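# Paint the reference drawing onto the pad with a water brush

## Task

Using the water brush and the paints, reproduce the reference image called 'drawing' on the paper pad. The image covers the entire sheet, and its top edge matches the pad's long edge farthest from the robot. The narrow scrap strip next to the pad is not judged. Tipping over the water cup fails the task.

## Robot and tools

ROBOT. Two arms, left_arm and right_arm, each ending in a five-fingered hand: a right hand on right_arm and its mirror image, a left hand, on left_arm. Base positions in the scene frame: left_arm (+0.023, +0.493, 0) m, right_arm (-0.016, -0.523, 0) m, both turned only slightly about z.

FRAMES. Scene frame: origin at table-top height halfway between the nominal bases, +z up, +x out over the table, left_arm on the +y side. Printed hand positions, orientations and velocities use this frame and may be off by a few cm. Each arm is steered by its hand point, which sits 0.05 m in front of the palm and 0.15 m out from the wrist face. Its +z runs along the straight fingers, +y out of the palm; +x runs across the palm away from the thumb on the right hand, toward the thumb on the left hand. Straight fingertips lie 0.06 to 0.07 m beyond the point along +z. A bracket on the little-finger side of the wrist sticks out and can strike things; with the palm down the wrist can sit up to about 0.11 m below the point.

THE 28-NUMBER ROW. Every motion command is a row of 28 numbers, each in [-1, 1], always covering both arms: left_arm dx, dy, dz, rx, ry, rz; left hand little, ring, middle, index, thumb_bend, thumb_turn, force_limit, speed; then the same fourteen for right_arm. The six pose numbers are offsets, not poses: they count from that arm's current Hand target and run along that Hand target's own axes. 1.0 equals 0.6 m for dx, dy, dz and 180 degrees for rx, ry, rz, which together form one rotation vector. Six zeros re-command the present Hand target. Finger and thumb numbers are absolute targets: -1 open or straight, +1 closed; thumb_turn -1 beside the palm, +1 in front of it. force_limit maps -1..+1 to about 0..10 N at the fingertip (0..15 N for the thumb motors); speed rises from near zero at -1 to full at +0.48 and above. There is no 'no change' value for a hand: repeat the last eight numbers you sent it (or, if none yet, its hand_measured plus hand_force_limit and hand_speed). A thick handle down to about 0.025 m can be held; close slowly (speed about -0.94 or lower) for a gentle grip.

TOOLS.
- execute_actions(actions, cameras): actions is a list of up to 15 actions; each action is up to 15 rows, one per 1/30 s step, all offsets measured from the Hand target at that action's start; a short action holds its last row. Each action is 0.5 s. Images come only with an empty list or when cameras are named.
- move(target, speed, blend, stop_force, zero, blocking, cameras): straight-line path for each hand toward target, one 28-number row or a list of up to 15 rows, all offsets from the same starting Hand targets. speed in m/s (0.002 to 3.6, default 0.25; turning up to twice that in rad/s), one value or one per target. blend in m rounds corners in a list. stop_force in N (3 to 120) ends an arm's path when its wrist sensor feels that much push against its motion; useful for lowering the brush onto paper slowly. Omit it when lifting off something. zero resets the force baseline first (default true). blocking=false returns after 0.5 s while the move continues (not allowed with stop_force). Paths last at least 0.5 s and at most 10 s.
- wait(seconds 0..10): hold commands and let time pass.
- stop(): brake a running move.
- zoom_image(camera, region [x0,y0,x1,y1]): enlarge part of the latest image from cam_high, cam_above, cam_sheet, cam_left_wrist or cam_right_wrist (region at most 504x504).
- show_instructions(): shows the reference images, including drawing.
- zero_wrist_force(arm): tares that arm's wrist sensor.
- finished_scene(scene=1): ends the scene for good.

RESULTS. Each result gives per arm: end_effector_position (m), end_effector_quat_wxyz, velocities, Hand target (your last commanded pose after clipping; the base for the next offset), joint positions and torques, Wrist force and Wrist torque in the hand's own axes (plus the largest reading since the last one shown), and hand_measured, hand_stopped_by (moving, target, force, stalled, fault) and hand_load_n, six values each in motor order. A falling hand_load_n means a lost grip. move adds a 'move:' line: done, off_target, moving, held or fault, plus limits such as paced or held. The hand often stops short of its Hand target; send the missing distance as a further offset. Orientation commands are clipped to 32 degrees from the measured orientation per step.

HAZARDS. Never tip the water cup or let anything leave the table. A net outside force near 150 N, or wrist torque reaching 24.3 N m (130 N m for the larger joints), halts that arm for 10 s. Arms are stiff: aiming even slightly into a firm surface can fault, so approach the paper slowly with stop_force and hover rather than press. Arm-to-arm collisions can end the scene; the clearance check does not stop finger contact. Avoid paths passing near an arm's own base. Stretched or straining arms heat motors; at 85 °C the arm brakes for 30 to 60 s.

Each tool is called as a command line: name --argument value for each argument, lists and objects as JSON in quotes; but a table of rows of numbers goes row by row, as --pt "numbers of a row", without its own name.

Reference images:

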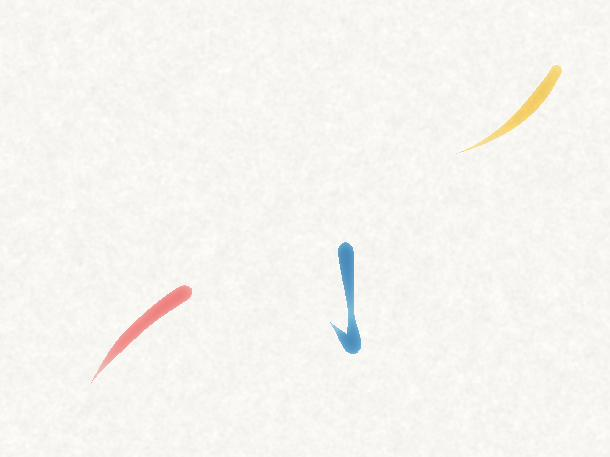

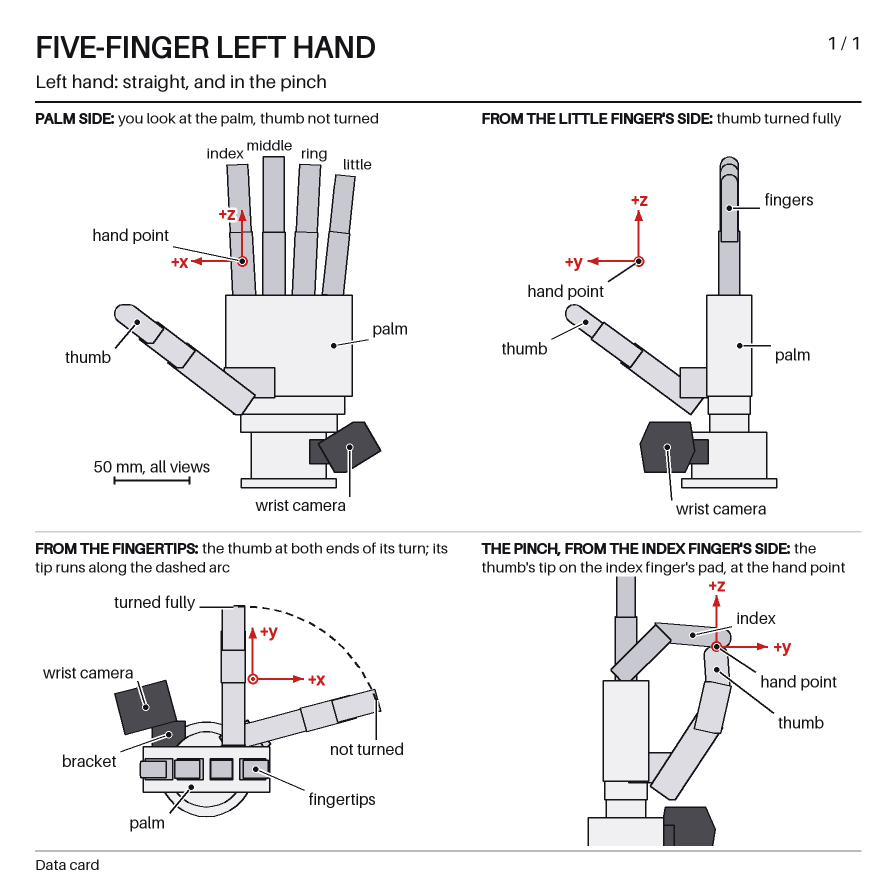

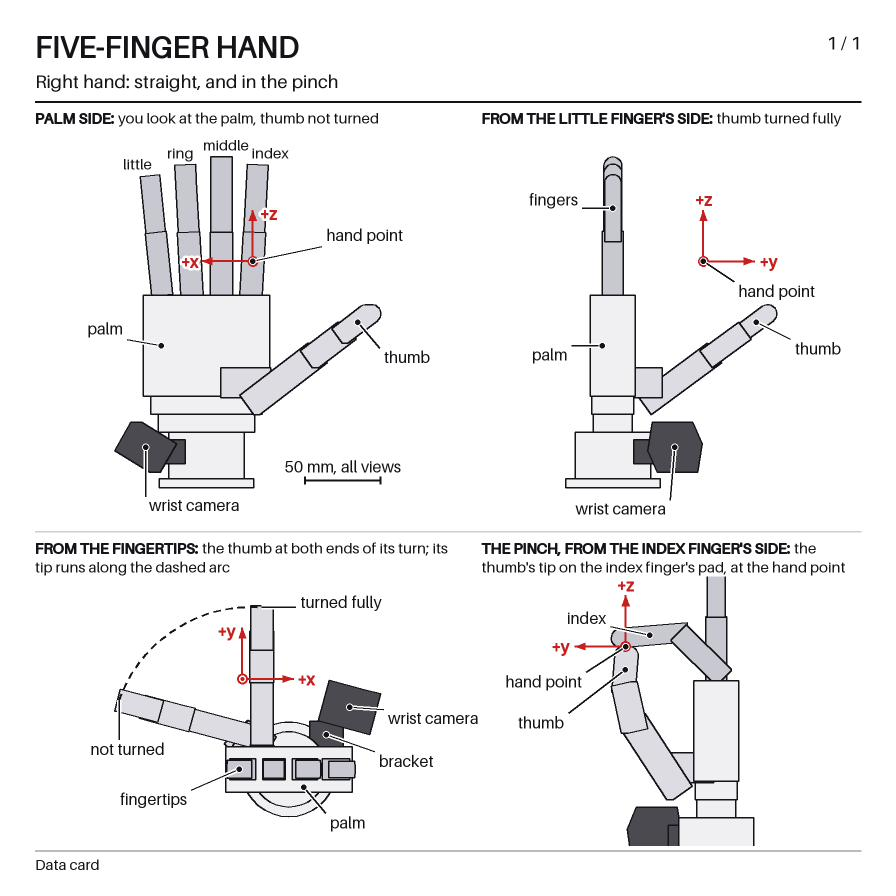

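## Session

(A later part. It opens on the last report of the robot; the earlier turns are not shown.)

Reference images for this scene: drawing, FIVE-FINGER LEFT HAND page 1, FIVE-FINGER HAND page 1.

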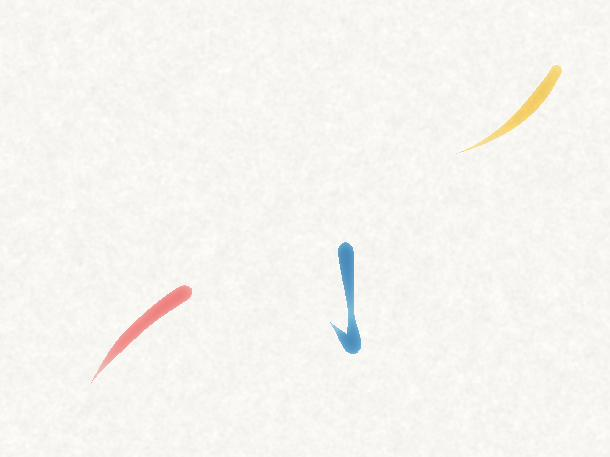

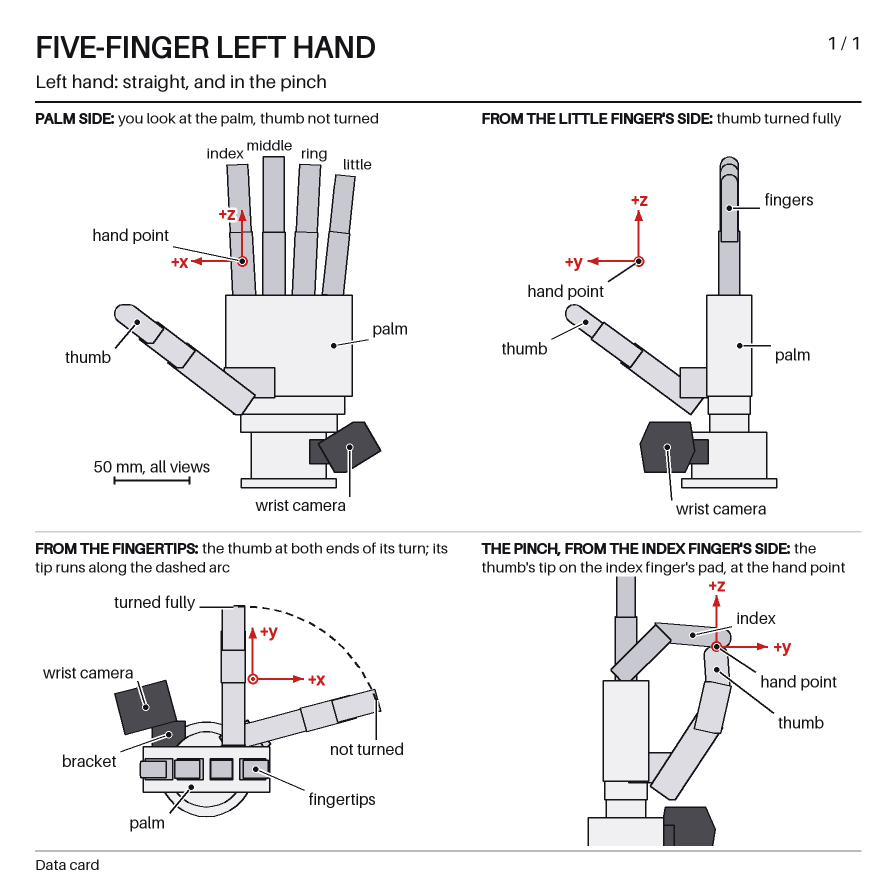

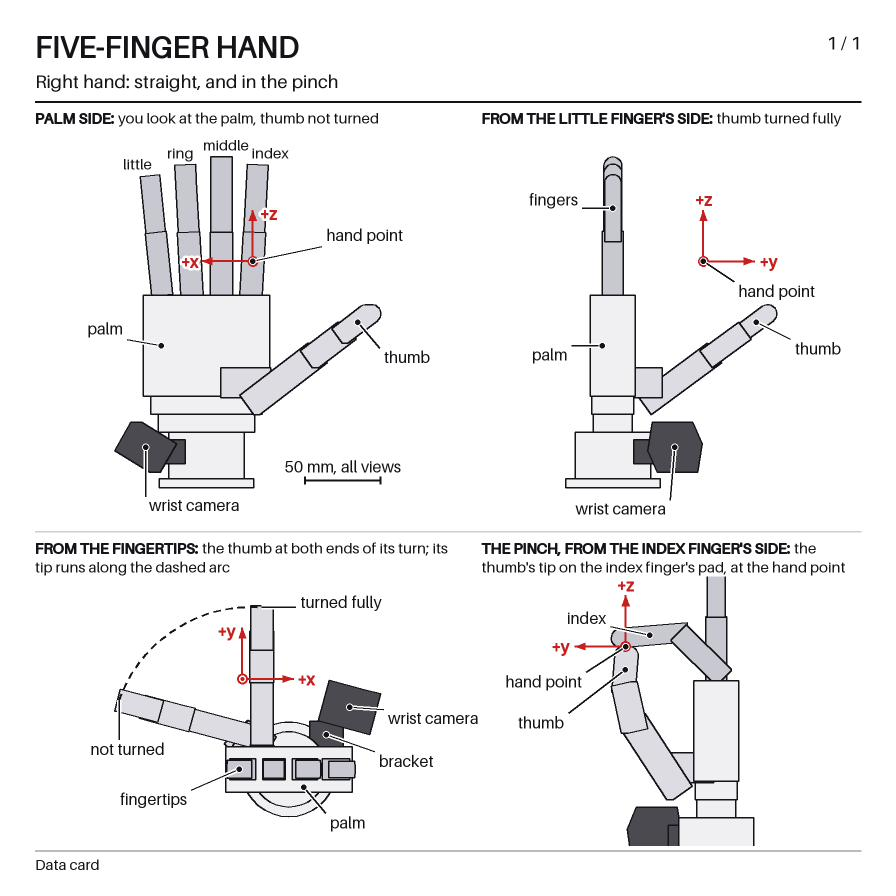

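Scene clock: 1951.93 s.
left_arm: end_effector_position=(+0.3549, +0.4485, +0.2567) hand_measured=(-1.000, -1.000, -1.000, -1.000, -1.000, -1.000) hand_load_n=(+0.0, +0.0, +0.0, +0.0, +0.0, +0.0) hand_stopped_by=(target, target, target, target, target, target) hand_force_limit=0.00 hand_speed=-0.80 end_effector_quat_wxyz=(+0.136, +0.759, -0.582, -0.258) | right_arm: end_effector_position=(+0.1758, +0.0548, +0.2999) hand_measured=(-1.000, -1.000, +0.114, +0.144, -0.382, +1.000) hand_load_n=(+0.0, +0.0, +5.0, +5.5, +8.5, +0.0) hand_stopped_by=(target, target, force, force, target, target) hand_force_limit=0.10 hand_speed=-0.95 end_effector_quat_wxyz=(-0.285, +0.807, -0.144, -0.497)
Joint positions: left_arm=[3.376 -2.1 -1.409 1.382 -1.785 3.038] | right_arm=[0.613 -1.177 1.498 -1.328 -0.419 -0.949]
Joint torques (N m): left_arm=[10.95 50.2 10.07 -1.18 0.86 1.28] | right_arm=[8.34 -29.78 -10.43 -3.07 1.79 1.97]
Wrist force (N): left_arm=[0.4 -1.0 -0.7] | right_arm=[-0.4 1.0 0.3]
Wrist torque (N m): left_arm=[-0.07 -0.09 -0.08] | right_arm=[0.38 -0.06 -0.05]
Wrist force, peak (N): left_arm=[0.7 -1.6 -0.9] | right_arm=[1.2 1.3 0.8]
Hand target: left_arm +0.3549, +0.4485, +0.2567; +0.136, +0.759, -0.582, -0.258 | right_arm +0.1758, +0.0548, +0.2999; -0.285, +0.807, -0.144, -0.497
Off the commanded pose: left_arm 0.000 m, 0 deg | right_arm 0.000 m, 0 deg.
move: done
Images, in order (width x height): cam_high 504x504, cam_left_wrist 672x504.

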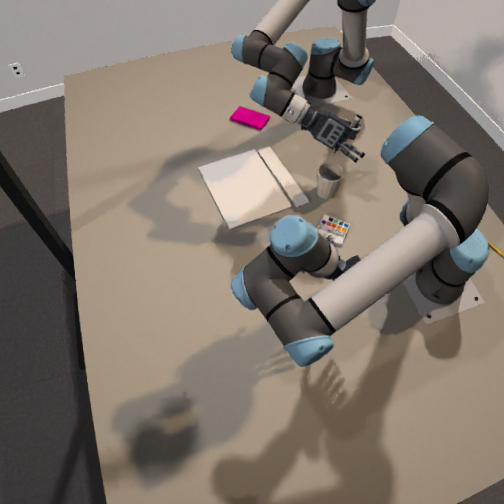

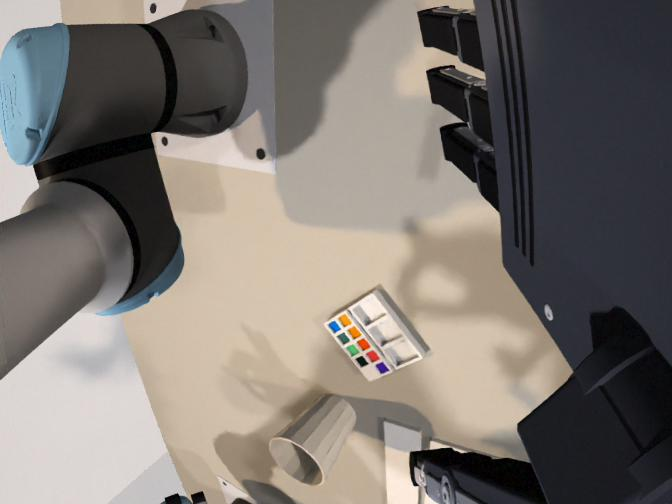

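move --pt "0 0 0 0 0 0 -1 -1 -1 -1 -1 -1 0 -0.8 0.2196 0.0787 0.0854 0 0 0 -1 -1 0.5 0.5 -0.38 1 0.1 -0.95" --pt "0 0 0 0 0 0 -1 -1 -1 -1 -1 -1 0 -0.8 0 0 0 0 0 0 -1 -1 0.5 0.5 -0.38 1 0.1 -0.95" --pt "0 0 0 0 0 0 -1 -1 -1 -1 -1 -1 0 -0.8 0.01196 -0.21455 0.16695 0 0 0 -1 -1 0.5 0.5 -0.38 1 0.1 -0.95" --pt "0 0 0 0 0 0 -1 -1 -1 -1 -1 -1 0 -0.8 0.2699 -0.1222 0.2672 0 0 0 -1 -1 0.5 0.5 -0.38 1 0.1 -0.95" --speed '[0.1, 0.2, 0.2, 0.15]' --blend '[0, 0.01, 0.01, 0]' --cameras '["cam_left_wrist"]'

zoom_image --camera "cam_left_wrist" --region '[320, 300, 360, 340]'

Scene clock: 1964.00 s.
left_arm: end_effector_position=(+0.3549, +0.4485, +0.2567) hand_measured=(-1.000, -1.000, -1.000, -1.000, -1.000, -1.000) hand_load_n=(-0.5, +0.0, +0.0, +0.0, +0.0, +0.0) hand_stopped_by=(target, target, target, target, target, target) hand_force_limit=0.00 hand_speed=-0.80 end_effector_quat_wxyz=(+0.136, +0.759, -0.582, -0.258) | right_arm: end_effector_position=(+0.1736, +0.2180, +0.1248) hand_measured=(-1.000, -1.000, +0.114, +0.144, -0.382, +1.000) hand_load_n=(+0.0, +0.0, +5.0, +5.5, +8.5, +0.0) hand_stopped_by=(target, target, force, force, target, target) hand_force_limit=0.10 hand_speed=-0.95 end_effector_quat_wxyz=(-0.285, +0.807, -0.144, -0.497)
Joint positions: left_arm=[3.376 -2.1 -1.409 1.382 -1.785 3.038] | right_arm=[0.793 -0.695 1.284 -2.014 -0.355 -0.498]
Joint torques (N m): left_arm=[10.68 50.3 8.43 -1.38 0.82 1.31] | right_arm=[6.46 -44.01 -8.82 -3.66 2.94 1.92]
Wrist force (N): left_arm=[0.9 -1.2 -0.9] | right_arm=[-0.4 0.8 0.4]
Wrist torque (N m): left_arm=[-0.08 -0.17 -0.04] | right_arm=[0.36 -0.07 -0.04]
Wrist force, peak (N): left_arm=[0.6 -1.5 -0.8] | right_arm=[-1.1 1.5 -0.3]
Hand target: left_arm +0.3549, +0.4485, +0.2567; +0.136, +0.759, -0.582, -0.258 | right_arm +0.1735, +0.2180, +0.1248; -0.285, +0.807, -0.144, -0.497
Off the commanded pose: left_arm 0.000 m, 0 deg | right_arm 0.000 m, 0 deg.
move: done
Images, in order (width x height): cam_left_wrist 672x504.

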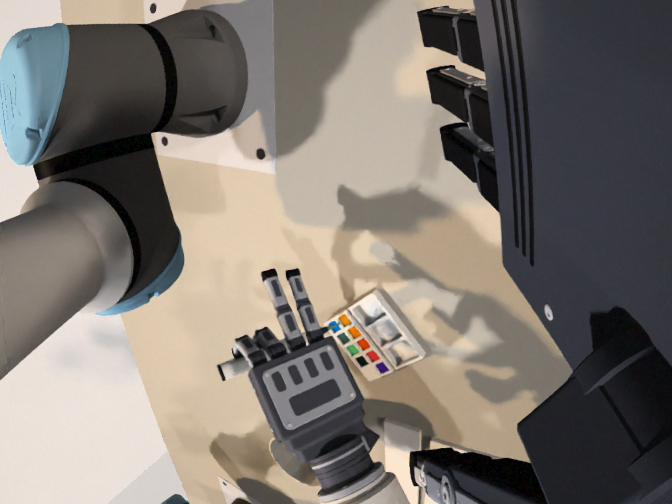

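Scaled by 12.600 from the camera's 672x504 image, which has a finer 960x720 frame.

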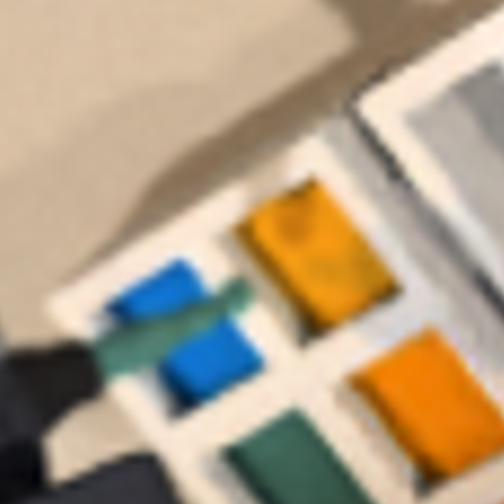

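move --pt "0 0 0 0 0 0 -1 -1 -1 -1 -1 -1 0 -0.8 0.02328 0.00834 0.00905 0 0 0 -1 -1 0.5 0.5 -0.38 1 0.1 -0.95" --pt "0 0 0 0 0 0 -1 -1 -1 -1 -1 -1 0 -0.8 0.02483 0.00662 0.00665 0 0 0 -1 -1 0.5 0.5 -0.38 1 0.1 -0.95" --pt "0 0 0 0 0 0 -1 -1 -1 -1 -1 -1 0 -0.8 0.02345 0.00569 0.01106 0 0 0 -1 -1 0.5 0.5 -0.38 1 0.1 -0.95" --pt "0 0 0 0 0 0 -1 -1 -1 -1 -1 -1 0 -0.8 0.02173 0.01006 0.01145 0 0 0 -1 -1 0.5 0.5 -0.38 1 0.1 -0.95" --pt "0 0 0 0 0 0 -1 -1 -1 -1 -1 -1 0 -0.8 0.02311 0.01099 0.00704 0 0 0 -1 -1 0.5 0.5 -0.38 1 0.1 -0.95" --pt "0 0 0 0 0 0 -1 -1 -1 -1 -1 -1 0 -0.8 0.02483 0.00662 0.00665 0 0 0 -1 -1 0.5 0.5 -0.38 1 0.1 -0.95" --pt "0 0 0 0 0 0 -1 -1 -1 -1 -1 -1 0 -0.8 0.02345 0.00569 0.01106 0 0 0 -1 -1 0.5 0.5 -0.38 1 0.1 -0.95" --pt "0 0 0 0 0 0 -1 -1 -1 -1 -1 -1 0 -0.8 0.02173 0.01006 0.01145 0 0 0 -1 -1 0.5 0.5 -0.38 1 0.1 -0.95" --pt "0 0 0 0 0 0 -1 -1 -1 -1 -1 -1 0 -0.8 0.02311 0.01099 0.00704 0 0 0 -1 -1 0.5 0.5 -0.38 1 0.1 -0.95" --pt "0 0 0 0 0 0 -1 -1 -1 -1 -1 -1 0 -0.8 0.02483 0.00662 0.00665 0 0 0 -1 -1 0.5 0.5 -0.38 1 0.1 -0.95" --pt "0 0 0 0 0 0 -1 -1 -1 -1 -1 -1 0 -0.8 0.02345 0.00569 0.01106 0 0 0 -1 -1 0.5 0.5 -0.38 1 0.1 -0.95" --pt "0 0 0 0 0 0 -1 -1 -1 -1 -1 -1 0 -0.8 0.02173 0.01006 0.01145 0 0 0 -1 -1 0.5 0.5 -0.38 1 0.1 -0.95" --pt "0 0 0 0 0 0 -1 -1 -1 -1 -1 -1 0 -0.8 0.02311 0.01099 0.00704 0 0 0 -1 -1 0.5 0.5 -0.38 1 0.1 -0.95" --pt "0 0 0 0 0 0 -1 -1 -1 -1 -1 -1 0 -0.8 0.02328 0.00834 0.00905 0 0 0 -1 -1 0.5 0.5 -0.38 1 0.1 -0.95" --speed 0.02 --blend 0.0007 --cameras '["cam_left_wrist"]'

zoom_image --camera "cam_left_wrist" --region '[325, 305, 355, 335]'

Scene clock: 1979.97 s.
left_arm: end_effector_position=(+0.3549, +0.4485, +0.2567) hand_measured=(-1.000, -1.000, -1.000, -1.000, -1.000, -1.000) hand_load_n=(+0.0, +0.0, +0.0, +0.0, +0.0, +0.0) hand_stopped_by=(target, target, target, target, target, target) hand_force_limit=0.00 hand_speed=-0.80 end_effector_quat_wxyz=(+0.136, +0.759, -0.582, -0.258) | right_arm: end_effector_position=(+0.1736, +0.2180, +0.1090) hand_measured=(-1.000, -1.000, +0.114, +0.144, -0.382, +1.000) hand_load_n=(+0.0, +0.0, +5.0, +5.5, +8.0, +0.0) hand_stopped_by=(target, target, force, force, target, target) hand_force_limit=0.10 hand_speed=-0.95 end_effector_quat_wxyz=(-0.285, +0.807, -0.144, -0.497)
Joint positions: left_arm=[3.376 -2.1 -1.409 1.382 -1.785 3.038] | right_arm=[0.793 -0.674 1.289 -2.041 -0.355 -0.498]
Joint torques (N m): left_arm=[10.86 49.61 9.85 -1.22 0.81 1.19] | right_arm=[9.89 -42.54 -30.06 -0.49 0.61 1.88]
Wrist force (N): left_arm=[0.6 -1.3 -0.7] | right_arm=[-0.6 0.5 0.2]
Wrist torque (N m): left_arm=[-0.10 -0.11 -0.07] | right_arm=[0.34 -0.04 -0.07]
Wrist force, peak (N): left_arm=[0.8 -1.3 -0.9] | right_arm=[-0.6 0.8 0.7]
Hand target: left_arm +0.3549, +0.4485, +0.2567; +0.136, +0.759, -0.582, -0.258 | right_arm +0.1735, +0.2180, +0.1090; -0.285, +0.807, -0.144, -0.497
Off the commanded pose: left_arm 0.000 m, 0 deg | right_arm 0.000 m, 0 deg.
move: done
Images, in order (width x height): cam_left_wrist 672x504.

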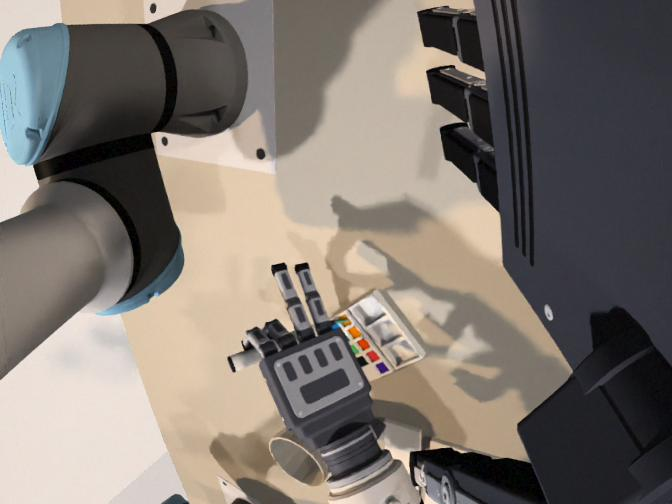

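Scaled by 16.800 from the camera's 672x504 image, which has a finer 960x720 frame.

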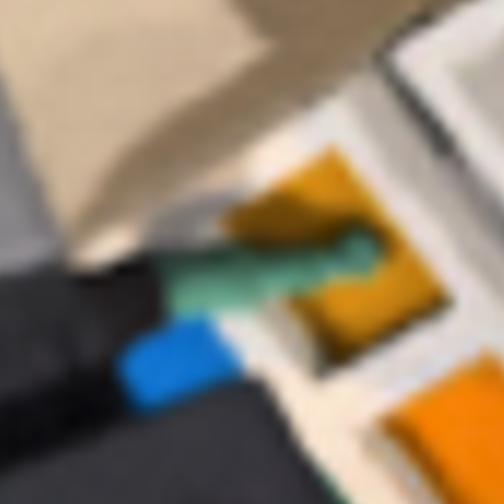

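move --pt "0 0 0 0 0 0 -1 -1 -1 -1 -1 -1 0 -0.8 0.0045 -0.00066 -0.00125 0 0 0 -1 -1 0.5 0.5 -0.38 1 0.1 -0.95" --pt "0 0 0 0 0 0 -1 -1 -1 -1 -1 -1 0 -0.8 0.00312 -0.00159 0.00316 0 0 0 -1 -1 0.5 0.5 -0.38 1 0.1 -0.95" --pt "0 0 0 0 0 0 -1 -1 -1 -1 -1 -1 0 -0.8 0.0014 0.00278 0.00355 0 0 0 -1 -1 0.5 0.5 -0.38 1 0.1 -0.95" --pt "0 0 0 0 0 0 -1 -1 -1 -1 -1 -1 0 -0.8 0.00278 0.00371 -0.00086 0 0 0 -1 -1 0.5 0.5 -0.38 1 0.1 -0.95" --pt "0 0 0 0 0 0 -1 -1 -1 -1 -1 -1 0 -0.8 0.0045 -0.00066 -0.00125 0 0 0 -1 -1 0.5 0.5 -0.38 1 0.1 -0.95" --pt "0 0 0 0 0 0 -1 -1 -1 -1 -1 -1 0 -0.8 0.00312 -0.00159 0.00316 0 0 0 -1 -1 0.5 0.5 -0.38 1 0.1 -0.95" --pt "0 0 0 0 0 0 -1 -1 -1 -1 -1 -1 0 -0.8 0.0014 0.00278 0.00355 0 0 0 -1 -1 0.5 0.5 -0.38 1 0.1 -0.95" --pt "0 0 0 0 0 0 -1 -1 -1 -1 -1 -1 0 -0.8 0.00278 0.00371 -0.00086 0 0 0 -1 -1 0.5 0.5 -0.38 1 0.1 -0.95" --pt "0 0 0 0 0 0 -1 -1 -1 -1 -1 -1 0 -0.8 0.0045 -0.00066 -0.00125 0 0 0 -1 -1 0.5 0.5 -0.38 1 0.1 -0.95" --pt "0 0 0 0 0 0 -1 -1 -1 -1 -1 -1 0 -0.8 0.00312 -0.00159 0.00316 0 0 0 -1 -1 0.5 0.5 -0.38 1 0.1 -0.95" --pt "0 0 0 0 0 0 -1 -1 -1 -1 -1 -1 0 -0.8 0.0014 0.00278 0.00355 0 0 0 -1 -1 0.5 0.5 -0.38 1 0.1 -0.95" --pt "0 0 0 0 0 0 -1 -1 -1 -1 -1 -1 0 -0.8 0.00278 0.00371 -0.00086 0 0 0 -1 -1 0.5 0.5 -0.38 1 0.1 -0.95" --pt "0 0 0 0 0 0 -1 -1 -1 -1 -1 -1 0 -0.8 0.00295 0.00106 0.00115 0 0 0 -1 -1 0.5 0.5 -0.38 1 0.1 -0.95" --speed 0.02 --blend 0.0007 --cameras '["cam_left_wrist"]'

zoom_image --camera "cam_left_wrist" --region '[325, 305, 355, 335]'

Scene clock: 1992.97 s.
left_arm: end_effector_position=(+0.3549, +0.4485, +0.2567) hand_measured=(-1.000, -1.000, -1.000, -1.000, -1.000, -1.000) hand_load_n=(+0.0, +0.0, +0.0, +0.0, +0.0, +0.0) hand_stopped_by=(target, target, target, target, target, target) hand_force_limit=0.00 hand_speed=-0.80 end_effector_quat_wxyz=(+0.136, +0.759, -0.582, -0.258) | right_arm: end_effector_position=(+0.1736, +0.2180, +0.1070) hand_measured=(-1.000, -1.000, +0.114, +0.144, -0.382, +1.000) hand_load_n=(+0.0, +0.0, +4.5, +6.0, +7.5, -0.5) hand_stopped_by=(target, target, force, force, target, target) hand_force_limit=0.10 hand_speed=-0.95 end_effector_quat_wxyz=(-0.285, +0.807, -0.144, -0.497)
Joint positions: left_arm=[3.376 -2.1 -1.409 1.382 -1.785 3.038] | right_arm=[0.793 -0.671 1.289 -2.044 -0.355 -0.498]
Joint torques (N m): left_arm=[9.73 49.67 9.76 -1.3 0.8 1.33] | right_arm=[8.94 -44.43 -32.07 -0.34 0.35 1.83]
Wrist force (N): left_arm=[0.6 -1.3 -0.6] | right_arm=[-0.8 0.7 0.2]
Wrist torque (N m): left_arm=[-0.10 -0.11 -0.07] | right_arm=[0.37 -0.04 -0.06]
Wrist force, peak (N): left_arm=[0.7 -1.3 -1.0] | right_arm=[-1.6 0.9 0.1]
Hand target: left_arm +0.3549, +0.4485, +0.2567; +0.136, +0.759, -0.582, -0.258 | right_arm +0.1735, +0.2180, +0.1070; -0.285, +0.807, -0.144, -0.497
Off the commanded pose: left_arm 0.000 m, 0 deg | right_arm 0.000 m, 0 deg.
move: done
Images, in order (width x height): cam_left_wrist 672x504.

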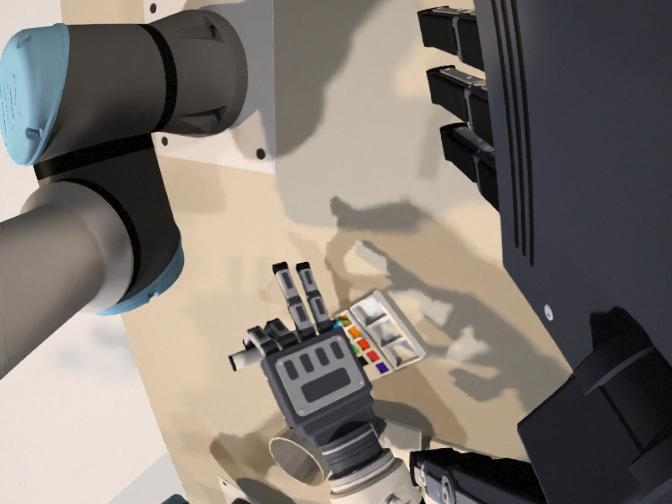

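Scaled by 16.800 from the camera's 672x504 image, which has a finer 960x720 frame.

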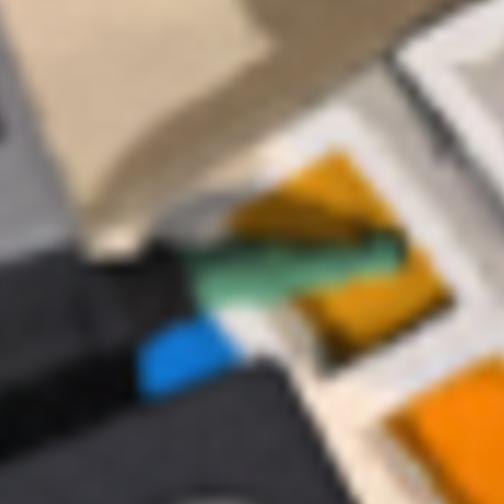

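move --pt "0 0 0 0 0 0 -1 -1 -1 -1 -1 -1 0 -0.8 -0.25495 -0.09134 -0.09913 0 0 0 -1 -1 0.5 0.5 -0.38 1 0.1 -0.95" --pt "0 0 0 0 0 0 -1 -1 -1 -1 -1 -1 0 -0.8 -0.19587 0.09346 -0.42145 0 0 0 -1 -1 0.5 0.5 -0.38 1 0.1 -0.95" --pt "0 0 0 0 0 0 -1 -1 -1 -1 -1 -1 0 -0.8 0.03992 0.17794 -0.32977 0 0 0 -1 -1 0.5 0.5 -0.38 1 0.1 -0.95" --pt "0 0 0 0 0 0 -1 -1 -1 -1 -1 -1 0 -0.8 0.05613 0.18374 -0.32347 0 0 0 -1 -1 0.5 0.5 -0.38 1 0.1 -0.95" --pt "0 0 0 0 0 0 -1 -1 -1 -1 -1 -1 0 -0.8 0.05401 0.21692 -0.3486 0 0 0 -1 -1 0.5 0.5 -0.38 1 0.1 -0.95" --pt "0 0 0 0 0 0 -1 -1 -1 -1 -1 -1 0 -0.8 0.00833 0.20055 -0.36636 0 0 0 -1 -1 0.5 0.5 -0.38 1 0.1 -0.95" --speed '[0.25, 0.25, 0.2, 0.05, 0.04, 0.1]' --blend '[0.02, 0.02, 0.003, 0.0005, 0.001, 0]' --cameras '["cam_left_wrist"]'

zoom_image --camera "cam_left_wrist" --region '[370, 405, 450, 485]'

Scene clock: 2008.43 s.
left_arm: end_effector_position=(+0.3549, +0.4485, +0.2567) hand_measured=(-1.000, -1.000, -1.000, -1.000, -1.000, -1.000) hand_load_n=(+0.0, +0.0, +0.0, +0.0, -0.5, +0.0) hand_stopped_by=(target, target, target, target, target, target) hand_force_limit=0.00 hand_speed=-0.80 end_effector_quat_wxyz=(+0.136, +0.759, -0.582, -0.258) | right_arm: end_effector_position=(+0.2719, -0.0101, +0.1400) hand_measured=(-1.000, -1.000, +0.114, +0.144, -0.382, +1.000) hand_load_n=(+0.0, +0.0, +4.5, +5.5, +8.0, -0.5) hand_stopped_by=(target, target, force, force, target, target) hand_force_limit=0.10 hand_speed=-0.95 end_effector_quat_wxyz=(-0.285, +0.807, -0.144, -0.497)
Joint positions: left_arm=[3.376 -2.1 -1.409 1.382 -1.785 3.038] | right_arm=[0.446 -0.944 1.528 -1.337 -0.527 -1.233]
Joint torques (N m): left_arm=[10.21 48.9 10.38 -1.19 0.71 1.23] | right_arm=[-9.19 -59.67 -30.18 0.58 -0.28 -2.03]
Wrist force (N): left_arm=[0.6 -1.1 -0.6] | right_arm=[-0.1 0.7 0.4]
Wrist torque (N m): left_arm=[-0.07 -0.11 -0.07] | right_arm=[0.34 -0.11 0.06]
Wrist force, peak (N): left_arm=[0.6 -1.5 -0.9] | right_arm=[-0.9 1.2 -1.1]
Hand target: left_arm +0.3549, +0.4485, +0.2567; +0.136, +0.759, -0.582, -0.258 | right_arm +0.2719, -0.0101, +0.1400; -0.285, +0.807, -0.144, -0.497
Off the commanded pose: left_arm 0.000 m, 0 deg | right_arm 0.000 m, 0 deg.
move: done
Images, in order (width x height): cam_left_wrist 672x504.

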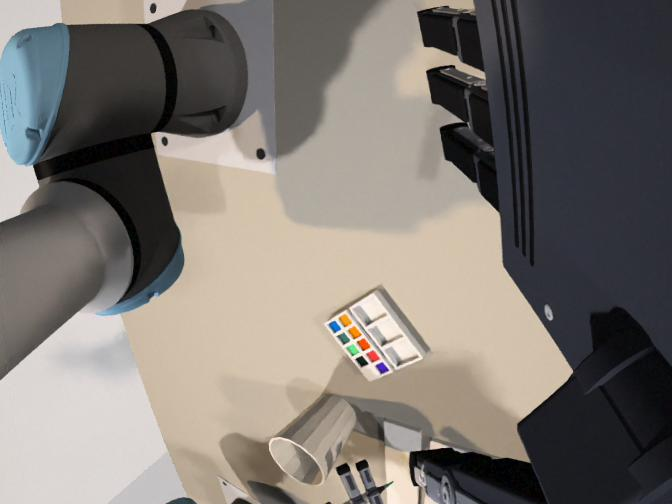

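Scaled by 6.300 from the camera's 672x504 image, which has a finer 960x720 frame.

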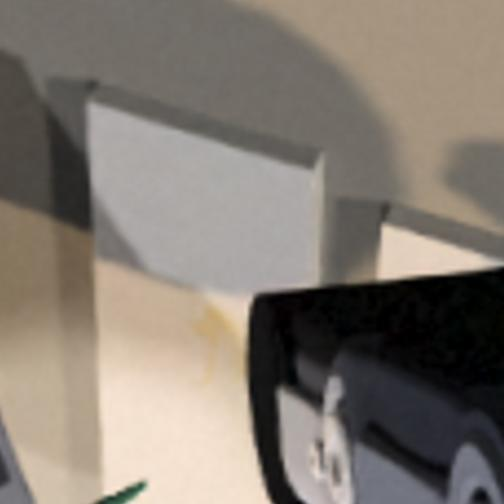

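move --target '[0,0,0,0,0,0,-1,-1,-1,-1,-1,-1,0,-0.8, -0.10533,0.23379,-0.23544,0,0,0,-1,-1,0.5,0.5,-0.38,1,0.1,-0.95]' --speed 0.3 --cameras '["cam_sheet"]'

zoom_image --camera "cam_sheet" --region '[80, 320, 200, 400]'

Scene clock: 2014.63 s.
left_arm: end_effector_position=(+0.3549, +0.4485, +0.2567) hand_measured=(-1.000, -1.000, -1.000, -1.000, -1.000, -1.000) hand_load_n=(+0.0, +0.0, +0.0, +0.0, +0.0, +0.0) hand_stopped_by=(target, target, target, target, target, target) hand_force_limit=0.00 hand_speed=-0.80 end_effector_quat_wxyz=(+0.136, +0.759, -0.582, -0.258) | right_arm: end_effector_position=(+0.2718, -0.2100, +0.2001) hand_measured=(-1.000, -1.000, +0.114, +0.144, -0.382, +1.000) hand_load_n=(+0.0, +0.0, +4.5, +5.5, +8.0, -1.0) hand_stopped_by=(target, target, force, force, target, target) hand_force_limit=0.10 hand_speed=-0.95 end_effector_quat_wxyz=(-0.285, +0.807, -0.144, -0.497)
Joint positions: left_arm=[3.376 -2.1 -1.409 1.382 -1.785 3.038] | right_arm=[0.123 -1.208 1.728 -1.024 -0.791 -1.544]
Joint torques (N m): left_arm=[10.19 48.56 9.92 -1.27 0.77 1.08] | right_arm=[-8.94 -47.75 -6.69 1.57 -0.99 -1.81]
Wrist force (N): left_arm=[0.7 -0.9 -0.8] | right_arm=[-0.1 0.8 0.5]
Wrist torque (N m): left_arm=[-0.04 -0.14 -0.07] | right_arm=[0.35 -0.12 0.08]
Wrist force, peak (N): left_arm=[0.9 -1.5 -0.7] | right_arm=[-0.6 1.7 -0.5]
Hand target: left_arm +0.3549, +0.4485, +0.2567; +0.136, +0.759, -0.582, -0.258 | right_arm +0.2718, -0.2101, +0.2001; -0.285, +0.807, -0.144, -0.497
Off the commanded pose: left_arm 0.000 m, 0 deg | right_arm 0.000 m, 0 deg.
move: done
Images, in order (width x height): cam_sheet 504x504.

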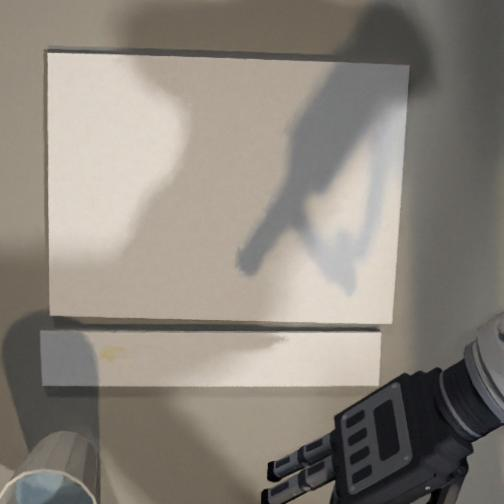

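Scaled by 4.200 from the camera's 504x504 image, which has a finer 720x720 frame.

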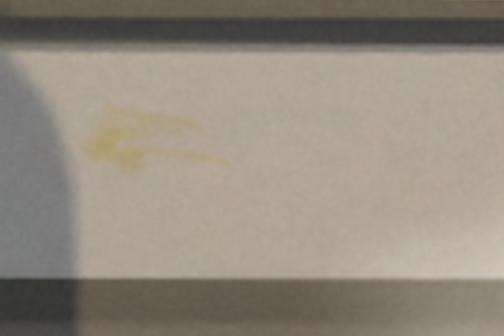

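move --pt "0 0 0 0 0 0 -1 -1 -1 -1 -1 -1 0 -0.8 -0.14737 -0.0528 -0.0573 0 0 0 -1 -1 0.5 0.5 -0.38 1 0.1 -0.95" --pt "0 0 0 0 0 0 -1 -1 -1 -1 -1 -1 0 -0.8 -0.1993 -0.3216 0.3242 0 0 0 -1 -1 0.5 0.5 -0.38 1 0.1 -0.95" --pt "0 0 0 0 0 0 -1 -1 -1 -1 -1 -1 0 -0.8 0.0203 -0.2429 0.4096 0 0 0 -1 -1 0.5 0.5 -0.38 1 0.1 -0.95" --pt "0 0 0 0 0 0 -1 -1 -1 -1 -1 -1 0 -0.8 -0.1993 -0.3216 0.3242 0 0 0 -1 -1 0.5 0.5 -0.38 1 0.1 -0.95" --speed '[0.3, 0.3, 0.15, 0.25]' --blend '[0.03, 0, 0, 0]' --cameras '[]'

Scene clock: 2033.77 s.
left_arm: end_effector_position=(+0.3549, +0.4485, +0.2567) hand_measured=(-1.000, -1.000, -1.000, -1.000, -1.000, -1.000) hand_load_n=(+0.0, +0.0, +0.0, +0.0, +0.0, +0.0) hand_stopped_by=(target, target, target, target, target, target) hand_force_limit=0.00 hand_speed=-0.80 end_effector_quat_wxyz=(+0.136, +0.759, -0.582, -0.258) | right_arm: end_effector_position=(+0.1759, +0.0548, +0.3001) hand_measured=(-1.000, -1.000, +0.114, +0.144, -0.382, +1.000) hand_load_n=(+0.5, +0.0, +5.0, +5.5, +8.0, -0.5) hand_stopped_by=(target, target, force, force, target, target) hand_force_limit=0.10 hand_speed=-0.95 end_effector_quat_wxyz=(-0.285, +0.807, -0.144, -0.497)
Joint positions: left_arm=[3.376 -2.1 -1.409 1.382 -1.785 3.038] | right_arm=[0.613 -1.177 1.498 -1.328 -0.419 -0.949]
Joint torques (N m): left_arm=[10.19 47.93 9.99 -1.49 0.8 1.11] | right_arm=[-8.17 -26.9 -31.87 0.21 -0.12 -1.77]
Wrist force (N): left_arm=[0.8 -1.2 -0.8] | right_arm=[-0.1 0.9 0.4]
Wrist torque (N m): left_arm=[-0.09 -0.15 -0.05] | right_arm=[0.36 -0.10 0.08]
Wrist force, peak (N): left_arm=[0.6 -1.6 -0.8] | right_arm=[1.2 1.2 0.9]
Hand target: left_arm +0.3549, +0.4485, +0.2567; +0.136, +0.759, -0.582, -0.258 | right_arm +0.1759, +0.0548, +0.3000; -0.285, +0.807, -0.144, -0.497
Off the commanded pose: left_arm 0.000 m, 0 deg | right_arm 0.000 m, 0 deg.
move: done
No camera images: "cameras" was empty.

move --pt "0 0 0 0 0 0 -1 -1 -1 -1 -1 -1 0 -0.8 0.01196 -0.21455 0.16695 0 0 0 -1 -1 0.5 0.5 -0.38 1 0.1 -0.95" --pt "0 0 0 0 0 0 -1 -1 -1 -1 -1 -1 0 -0.8 0.28016 -0.11845 0.27125 0 0 0 -1 -1 0.5 0.5 -0.38 1 0.1 -0.95" --pt "0 0 0 0 0 0 -1 -1 -1 -1 -1 -1 0 -0.8 0.29343 -0.1137 0.2764 0 0 0 -1 -1 0.5 0.5 -0.38 1 0.1 -0.95" --pt "0 0 0 0 0 0 -1 -1 -1 -1 -1 -1 0 -0.8 0.29537 -0.11585 0.2734 0 0 0 -1 -1 0.5 0.5 -0.38 1 0.1 -0.95" --pt "0 0 0 0 0 0 -1 -1 -1 -1 -1 -1 0 -0.8 0.29364 -0.11702 0.27891 0 0 0 -1 -1 0.5 0.5 -0.38 1 0.1 -0.95" --pt "0 0 0 0 0 0 -1 -1 -1 -1 -1 -1 0 -0.8 0.29149 -0.11155 0.2794 0 0 0 -1 -1 0.5 0.5 -0.38 1 0.1 -0.95" --pt "0 0 0 0 0 0 -1 -1 -1 -1 -1 -1 0 -0.8 0.29322 -0.11038 0.27389 0 0 0 -1 -1 0.5 0.5 -0.38 1 0.1 -0.95" --pt "0 0 0 0 0 0 -1 -1 -1 -1 -1 -1 0 -0.8 0.29537 -0.11585 0.2734 0 0 0 -1 -1 0.5 0.5 -0.38 1 0.1 -0.95" --pt "0 0 0 0 0 0 -1 -1 -1 -1 -1 -1 0 -0.8 0.29364 -0.11702 0.27891 0 0 0 -1 -1 0.5 0.5 -0.38 1 0.1 -0.95" --pt "0 0 0 0 0 0 -1 -1 -1 -1 -1 -1 0 -0.8 0.29149 -0.11155 0.2794 0 0 0 -1 -1 0.5 0.5 -0.38 1 0.1 -0.95" --pt "0 0 0 0 0 0 -1 -1 -1 -1 -1 -1 0 -0.8 0.29322 -0.11038 0.27389 0 0 0 -1 -1 0.5 0.5 -0.38 1 0.1 -0.95" --pt "0 0 0 0 0 0 -1 -1 -1 -1 -1 -1 0 -0.8 0.29537 -0.11585 0.2734 0 0 0 -1 -1 0.5 0.5 -0.38 1 0.1 -0.95" --pt "0 0 0 0 0 0 -1 -1 -1 -1 -1 -1 0 -0.8 0.29364 -0.11702 0.27891 0 0 0 -1 -1 0.5 0.5 -0.38 1 0.1 -0.95" --pt "0 0 0 0 0 0 -1 -1 -1 -1 -1 -1 0 -0.8 0.29149 -0.11155 0.2794 0 0 0 -1 -1 0.5 0.5 -0.38 1 0.1 -0.95" --pt "0 0 0 0 0 0 -1 -1 -1 -1 -1 -1 0 -0.8 0.29322 -0.11038 0.27389 0 0 0 -1 -1 0.5 0.5 -0.38 1 0.1 -0.95" --speed '[0.3, 0.2, 0.03, 0.02,0.02,0.02,0.02,0.02,0.02,0.02,0.02,0.02,0.02,0.02,0.02]' --blend '[0.02, 0.002, 0.0005, 0.0007,0.0007,0.0007,0.0007,0.0007,0.0007,0.0007,0.0007,0.0007,0.0007,0.0007,0]' --cameras '["cam_left_wrist"]'

zoom_image --camera "cam_left_wrist" --region '[325, 305, 355, 335]'

Scene clock: 2052.83 s.
left_arm: end_effector_position=(+0.3549, +0.4485, +0.2567) hand_measured=(-1.000, -1.000, -1.000, -1.000, -1.000, -1.000) hand_load_n=(+0.0, +0.0, +0.0, +0.0, +0.0, +0.0) hand_stopped_by=(target, target, target, target, target, target) hand_force_limit=0.00 hand_speed=-0.80 end_effector_quat_wxyz=(+0.136, +0.759, -0.582, -0.258) | right_arm: end_effector_position=(+0.1735, +0.2155, +0.1089) hand_measured=(-1.000, -1.000, +0.114, +0.144, -0.382, +1.000) hand_load_n=(+0.0, +0.0, +4.5, +5.5, +8.0, -0.5) hand_stopped_by=(target, target, force, force, target, target) hand_force_limit=0.10 hand_speed=-0.95 end_effector_quat_wxyz=(-0.285, +0.807, -0.144, -0.497)
Joint positions: left_arm=[3.376 -2.1 -1.409 1.382 -1.785 3.038] | right_arm=[0.791 -0.678 1.297 -2.038 -0.355 -0.505]
Joint torques (N m): left_arm=[9.58 48.81 11.43 -1.55 0.9 1.07] | right_arm=[-9.65 -69.38 -7.44 -0.28 -0.04 -2.14]
Wrist force (N): left_arm=[0.4 -1.3 -0.6] | right_arm=[-0.5 0.6 0.2]
Wrist torque (N m): left_arm=[-0.10 -0.09 -0.08] | right_arm=[0.36 -0.06 0.05]
Wrist force, peak (N): left_arm=[0.7 -1.3 -1.0] | right_arm=[-0.3 2.0 -0.5]
Hand target: left_arm +0.3549, +0.4485, +0.2567; +0.136, +0.759, -0.582, -0.258 | right_arm +0.1735, +0.2155, +0.1089; -0.285, +0.807, -0.144, -0.497
Off the commanded pose: left_arm 0.000 m, 0 deg | right_arm 0.000 m, 0 deg.
move: done
Images, in order (width x height): cam_left_wrist 672x504.

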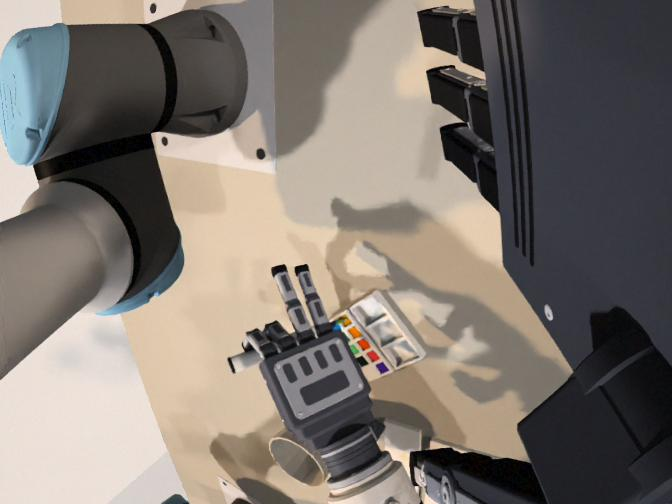

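Scaled by 16.800 from the camera's 672x504 image, which has a finer 960x720 frame.

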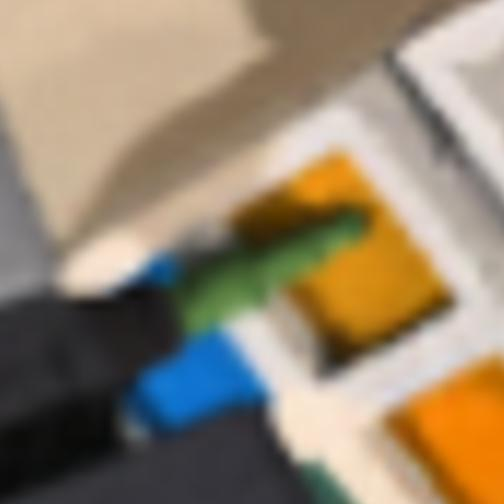

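move --pt "0 0 0 0 0 0 -1 -1 -1 -1 -1 -1 0 -0.8 0.00215 -0.00547 -0.00049 0 0 0 -1 -1 0.5 0.5 -0.38 1 0.1 -0.95" --pt "0 0 0 0 0 0 -1 -1 -1 -1 -1 -1 0 -0.8 0.00042 -0.00664 0.00502 0 0 0 -1 -1 0.5 0.5 -0.38 1 0.1 -0.95" --pt "0 0 0 0 0 0 -1 -1 -1 -1 -1 -1 0 -0.8 -0.00173 -0.00117 0.00551 0 0 0 -1 -1 0.5 0.5 -0.38 1 0.1 -0.95" --pt "0 0 0 0 0 0 -1 -1 -1 -1 -1 -1 0 -0.8 0 0 0 0 0 0 -1 -1 0.5 0.5 -0.38 1 0.1 -0.95" --pt "0 0 0 0 0 0 -1 -1 -1 -1 -1 -1 0 -0.8 0.00215 -0.00547 -0.00049 0 0 0 -1 -1 0.5 0.5 -0.38 1 0.1 -0.95" --pt "0 0 0 0 0 0 -1 -1 -1 -1 -1 -1 0 -0.8 0.00042 -0.00664 0.00502 0 0 0 -1 -1 0.5 0.5 -0.38 1 0.1 -0.95" --pt "0 0 0 0 0 0 -1 -1 -1 -1 -1 -1 0 -0.8 -0.00173 -0.00117 0.00551 0 0 0 -1 -1 0.5 0.5 -0.38 1 0.1 -0.95" --pt "0 0 0 0 0 0 -1 -1 -1 -1 -1 -1 0 -0.8 0 0 0 0 0 0 -1 -1 0.5 0.5 -0.38 1 0.1 -0.95" --pt "0 0 0 0 0 0 -1 -1 -1 -1 -1 -1 0 -0.8 0.00215 -0.00547 -0.00049 0 0 0 -1 -1 0.5 0.5 -0.38 1 0.1 -0.95" --pt "0 0 0 0 0 0 -1 -1 -1 -1 -1 -1 0 -0.8 0.00042 -0.00664 0.00502 0 0 0 -1 -1 0.5 0.5 -0.38 1 0.1 -0.95" --pt "0 0 0 0 0 0 -1 -1 -1 -1 -1 -1 0 -0.8 -0.00173 -0.00117 0.00551 0 0 0 -1 -1 0.5 0.5 -0.38 1 0.1 -0.95" --pt "0 0 0 0 0 0 -1 -1 -1 -1 -1 -1 0 -0.8 0 0 0 0 0 0 -1 -1 0.5 0.5 -0.38 1 0.1 -0.95" --pt "0 0 0 0 0 0 -1 -1 -1 -1 -1 -1 0 -0.8 0.00215 -0.00547 -0.00049 0 0 0 -1 -1 0.5 0.5 -0.38 1 0.1 -0.95" --pt "0 0 0 0 0 0 -1 -1 -1 -1 -1 -1 0 -0.8 0.00042 -0.00664 0.00502 0 0 0 -1 -1 0.5 0.5 -0.38 1 0.1 -0.95" --pt "0 0 0 0 0 0 -1 -1 -1 -1 -1 -1 0 -0.8 -0.00173 -0.00117 0.00551 0 0 0 -1 -1 0.5 0.5 -0.38 1 0.1 -0.95" --speed 0.015 --blend '[0.0007,0.0007,0.0007,0.0007,0.0007,0.0007,0.0007,0.0007,0.0007,0.0007,0.0007,0.0007,0.0007,0.0007,0]' --cameras '["cam_left_wrist"]'

zoom_image --camera "cam_left_wrist" --region '[325, 305, 355, 335]'

Scene clock: 2071.77 s.
left_arm: end_effector_position=(+0.3549, +0.4485, +0.2567) hand_measured=(-1.000, -1.000, -1.000, -1.000, -1.000, -1.000) hand_load_n=(-0.5, +0.0, +0.0, +0.0, +0.0, +0.0) hand_stopped_by=(target, target, target, target, target, target) hand_force_limit=0.00 hand_speed=-0.80 end_effector_quat_wxyz=(+0.136, +0.759, -0.582, -0.258) | right_arm: end_effector_position=(+0.1710, +0.2180, +0.1089) hand_measured=(-1.000, -1.000, +0.114, +0.144, -0.382, +1.000) hand_load_n=(-0.5, +0.0, +4.5, +5.5, +8.0, -0.5) hand_stopped_by=(target, target, force, force, target, target) hand_force_limit=0.10 hand_speed=-0.95 end_effector_quat_wxyz=(-0.285, +0.807, -0.144, -0.497)
Joint positions: left_arm=[3.376 -2.1 -1.409 1.382 -1.785 3.038] | right_arm=[0.796 -0.675 1.295 -2.051 -0.354 -0.492]
Joint torques (N m): left_arm=[9.52 47.22 11.5 -1.36 0.77 1.02] | right_arm=[10.23 -70.67 -7.84 -3.7 3 1.87]
Wrist force (N): left_arm=[0.4 -1.1 -0.8] | right_arm=[-0.4 0.7 0.2]
Wrist torque (N m): left_arm=[-0.06 -0.08 -0.09] | right_arm=[0.36 -0.06 -0.05]
Wrist force, peak (N): left_arm=[0.8 -1.5 -1.0] | right_arm=[-0.4 1.3 0.5]
Hand target: left_arm +0.3549, +0.4485, +0.2567; +0.136, +0.759, -0.582, -0.258 | right_arm +0.1710, +0.2180, +0.1089; -0.285, +0.807, -0.144, -0.497
Off the commanded pose: left_arm 0.000 m, 0 deg | right_arm 0.000 m, 0 deg.
move: done
Images, in order (width x height): cam_left_wrist 672x504.

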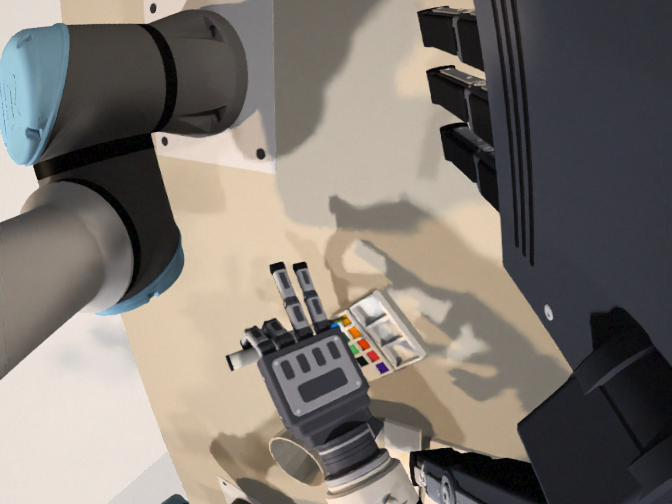

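Scaled by 16.800 from the camera's 672x504 image, which has a finer 960x720 frame.

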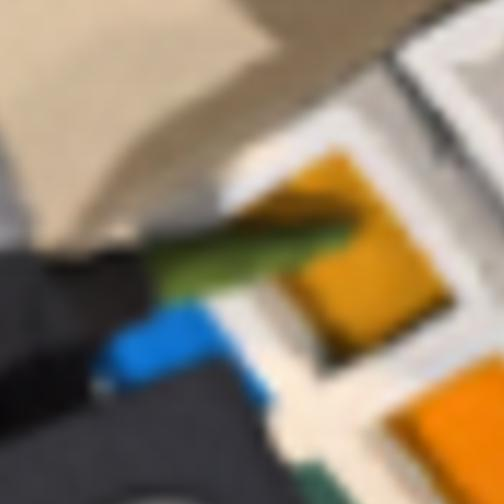

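move --pt "0 0 0 0 0 0 -1 -1 -1 -1 -1 -1 0 -0.8 0.00173 0.00117 -0.00551 0 0 0 -1 -1 0.5 0.5 -0.38 1 0.1 -0.95" --pt "0 0 0 0 0 0 -1 -1 -1 -1 -1 -1 0 -0.8 0.00388 -0.0043 -0.006 0 0 0 -1 -1 0.5 0.5 -0.38 1 0.1 -0.95" --pt "0 0 0 0 0 0 -1 -1 -1 -1 -1 -1 0 -0.8 0.00215 -0.00547 -0.00049 0 0 0 -1 -1 0.5 0.5 -0.38 1 0.1 -0.95" --pt "0 0 0 0 0 0 -1 -1 -1 -1 -1 -1 0 -0.8 0 0 0 0 0 0 -1 -1 0.5 0.5 -0.38 1 0.1 -0.95" --pt "0 0 0 0 0 0 -1 -1 -1 -1 -1 -1 0 -0.8 0.00173 0.00117 -0.00551 0 0 0 -1 -1 0.5 0.5 -0.38 1 0.1 -0.95" --pt "0 0 0 0 0 0 -1 -1 -1 -1 -1 -1 0 -0.8 0.00388 -0.0043 -0.006 0 0 0 -1 -1 0.5 0.5 -0.38 1 0.1 -0.95" --pt "0 0 0 0 0 0 -1 -1 -1 -1 -1 -1 0 -0.8 0.00215 -0.00547 -0.00049 0 0 0 -1 -1 0.5 0.5 -0.38 1 0.1 -0.95" --pt "0 0 0 0 0 0 -1 -1 -1 -1 -1 -1 0 -0.8 0 0 0 0 0 0 -1 -1 0.5 0.5 -0.38 1 0.1 -0.95" --pt "0 0 0 0 0 0 -1 -1 -1 -1 -1 -1 0 -0.8 0.00173 0.00117 -0.00551 0 0 0 -1 -1 0.5 0.5 -0.38 1 0.1 -0.95" --pt "0 0 0 0 0 0 -1 -1 -1 -1 -1 -1 0 -0.8 0.00388 -0.0043 -0.006 0 0 0 -1 -1 0.5 0.5 -0.38 1 0.1 -0.95" --pt "0 0 0 0 0 0 -1 -1 -1 -1 -1 -1 0 -0.8 0.00215 -0.00547 -0.00049 0 0 0 -1 -1 0.5 0.5 -0.38 1 0.1 -0.95" --pt "0 0 0 0 0 0 -1 -1 -1 -1 -1 -1 0 -0.8 0 0 0 0 0 0 -1 -1 0.5 0.5 -0.38 1 0.1 -0.95" --pt "0 0 0 0 0 0 -1 -1 -1 -1 -1 -1 0 -0.8 0.00173 0.00117 -0.00551 0 0 0 -1 -1 0.5 0.5 -0.38 1 0.1 -0.95" --pt "0 0 0 0 0 0 -1 -1 -1 -1 -1 -1 0 -0.8 0.00388 -0.0043 -0.006 0 0 0 -1 -1 0.5 0.5 -0.38 1 0.1 -0.95" --pt "0 0 0 0 0 0 -1 -1 -1 -1 -1 -1 0 -0.8 0.00194 -0.00215 -0.003 0 0 0 -1 -1 0.5 0.5 -0.38 1 0.1 -0.95" --speed 0.015 --blend '[0.0007,0.0007,0.0007,0.0007,0.0007,0.0007,0.0007,0.0007,0.0007,0.0007,0.0007,0.0007,0.0007,0.0007,0]' --cameras '["cam_left_wrist"]'

zoom_image --camera "cam_left_wrist" --region '[325, 305, 355, 335]'

Scene clock: 2089.00 s.
left_arm: end_effector_position=(+0.3549, +0.4485, +0.2567) hand_measured=(-1.000, -1.000, -1.000, -1.000, -1.000, -1.000) hand_load_n=(+0.0, +0.0, +0.0, +0.0, +0.0, +0.0) hand_stopped_by=(target, target, target, target, target, target) hand_force_limit=0.00 hand_speed=-0.80 end_effector_quat_wxyz=(+0.136, +0.759, -0.582, -0.258) | right_arm: end_effector_position=(+0.1736, +0.2180, +0.1088) hand_measured=(-1.000, -1.000, +0.114, +0.144, -0.382, +1.000) hand_load_n=(+0.0, +0.0, +4.5, +5.5, +8.0, -0.5) hand_stopped_by=(target, target, force, force, target, target) hand_force_limit=0.10 hand_speed=-0.95 end_effector_quat_wxyz=(-0.285, +0.807, -0.144, -0.497)
Joint positions: left_arm=[3.376 -2.1 -1.409 1.382 -1.785 3.038] | right_arm=[0.793 -0.673 1.289 -2.041 -0.355 -0.499]
Joint torques (N m): left_arm=[8.52 46.82 10.72 -1.51 0.91 0.95] | right_arm=[10.25 -70.82 -8.95 -3.78 2.87 1.98]
Wrist force (N): left_arm=[0.6 -1.2 -0.4] | right_arm=[-0.7 0.6 0.1]
Wrist torque (N m): left_arm=[-0.10 -0.10 -0.07] | right_arm=[0.35 -0.01 -0.07]
Wrist force, peak (N): left_arm=[0.9 -1.5 -0.8] | right_arm=[-0.6 0.8 0.7]
Hand target: left_arm +0.3549, +0.4485, +0.2567; +0.136, +0.759, -0.582, -0.258 | right_arm +0.1735, +0.2180, +0.1089; -0.285, +0.807, -0.144, -0.497
Off the commanded pose: left_arm 0.000 m, 0 deg | right_arm 0.000 m, 0 deg.
move: done
Images, in order (width x height): cam_left_wrist 672x504.

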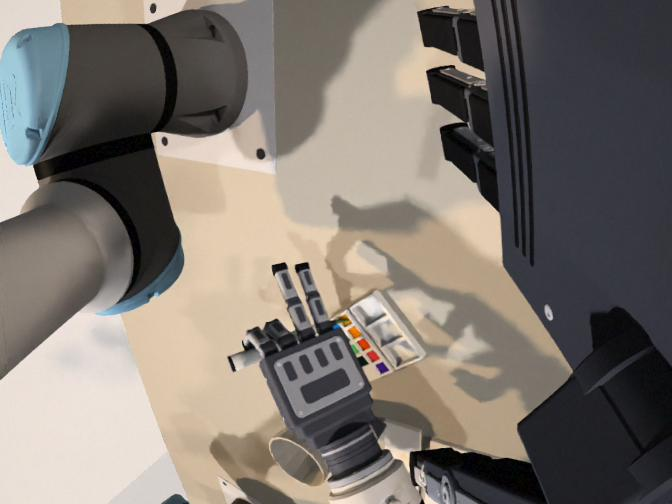

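Scaled by 16.800 from the camera's 672x504 image, which has a finer 960x720 frame.

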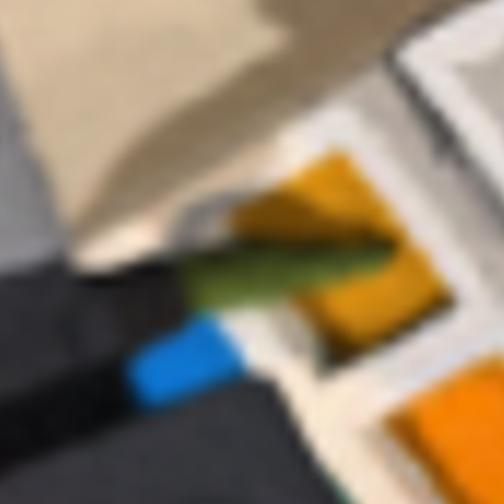

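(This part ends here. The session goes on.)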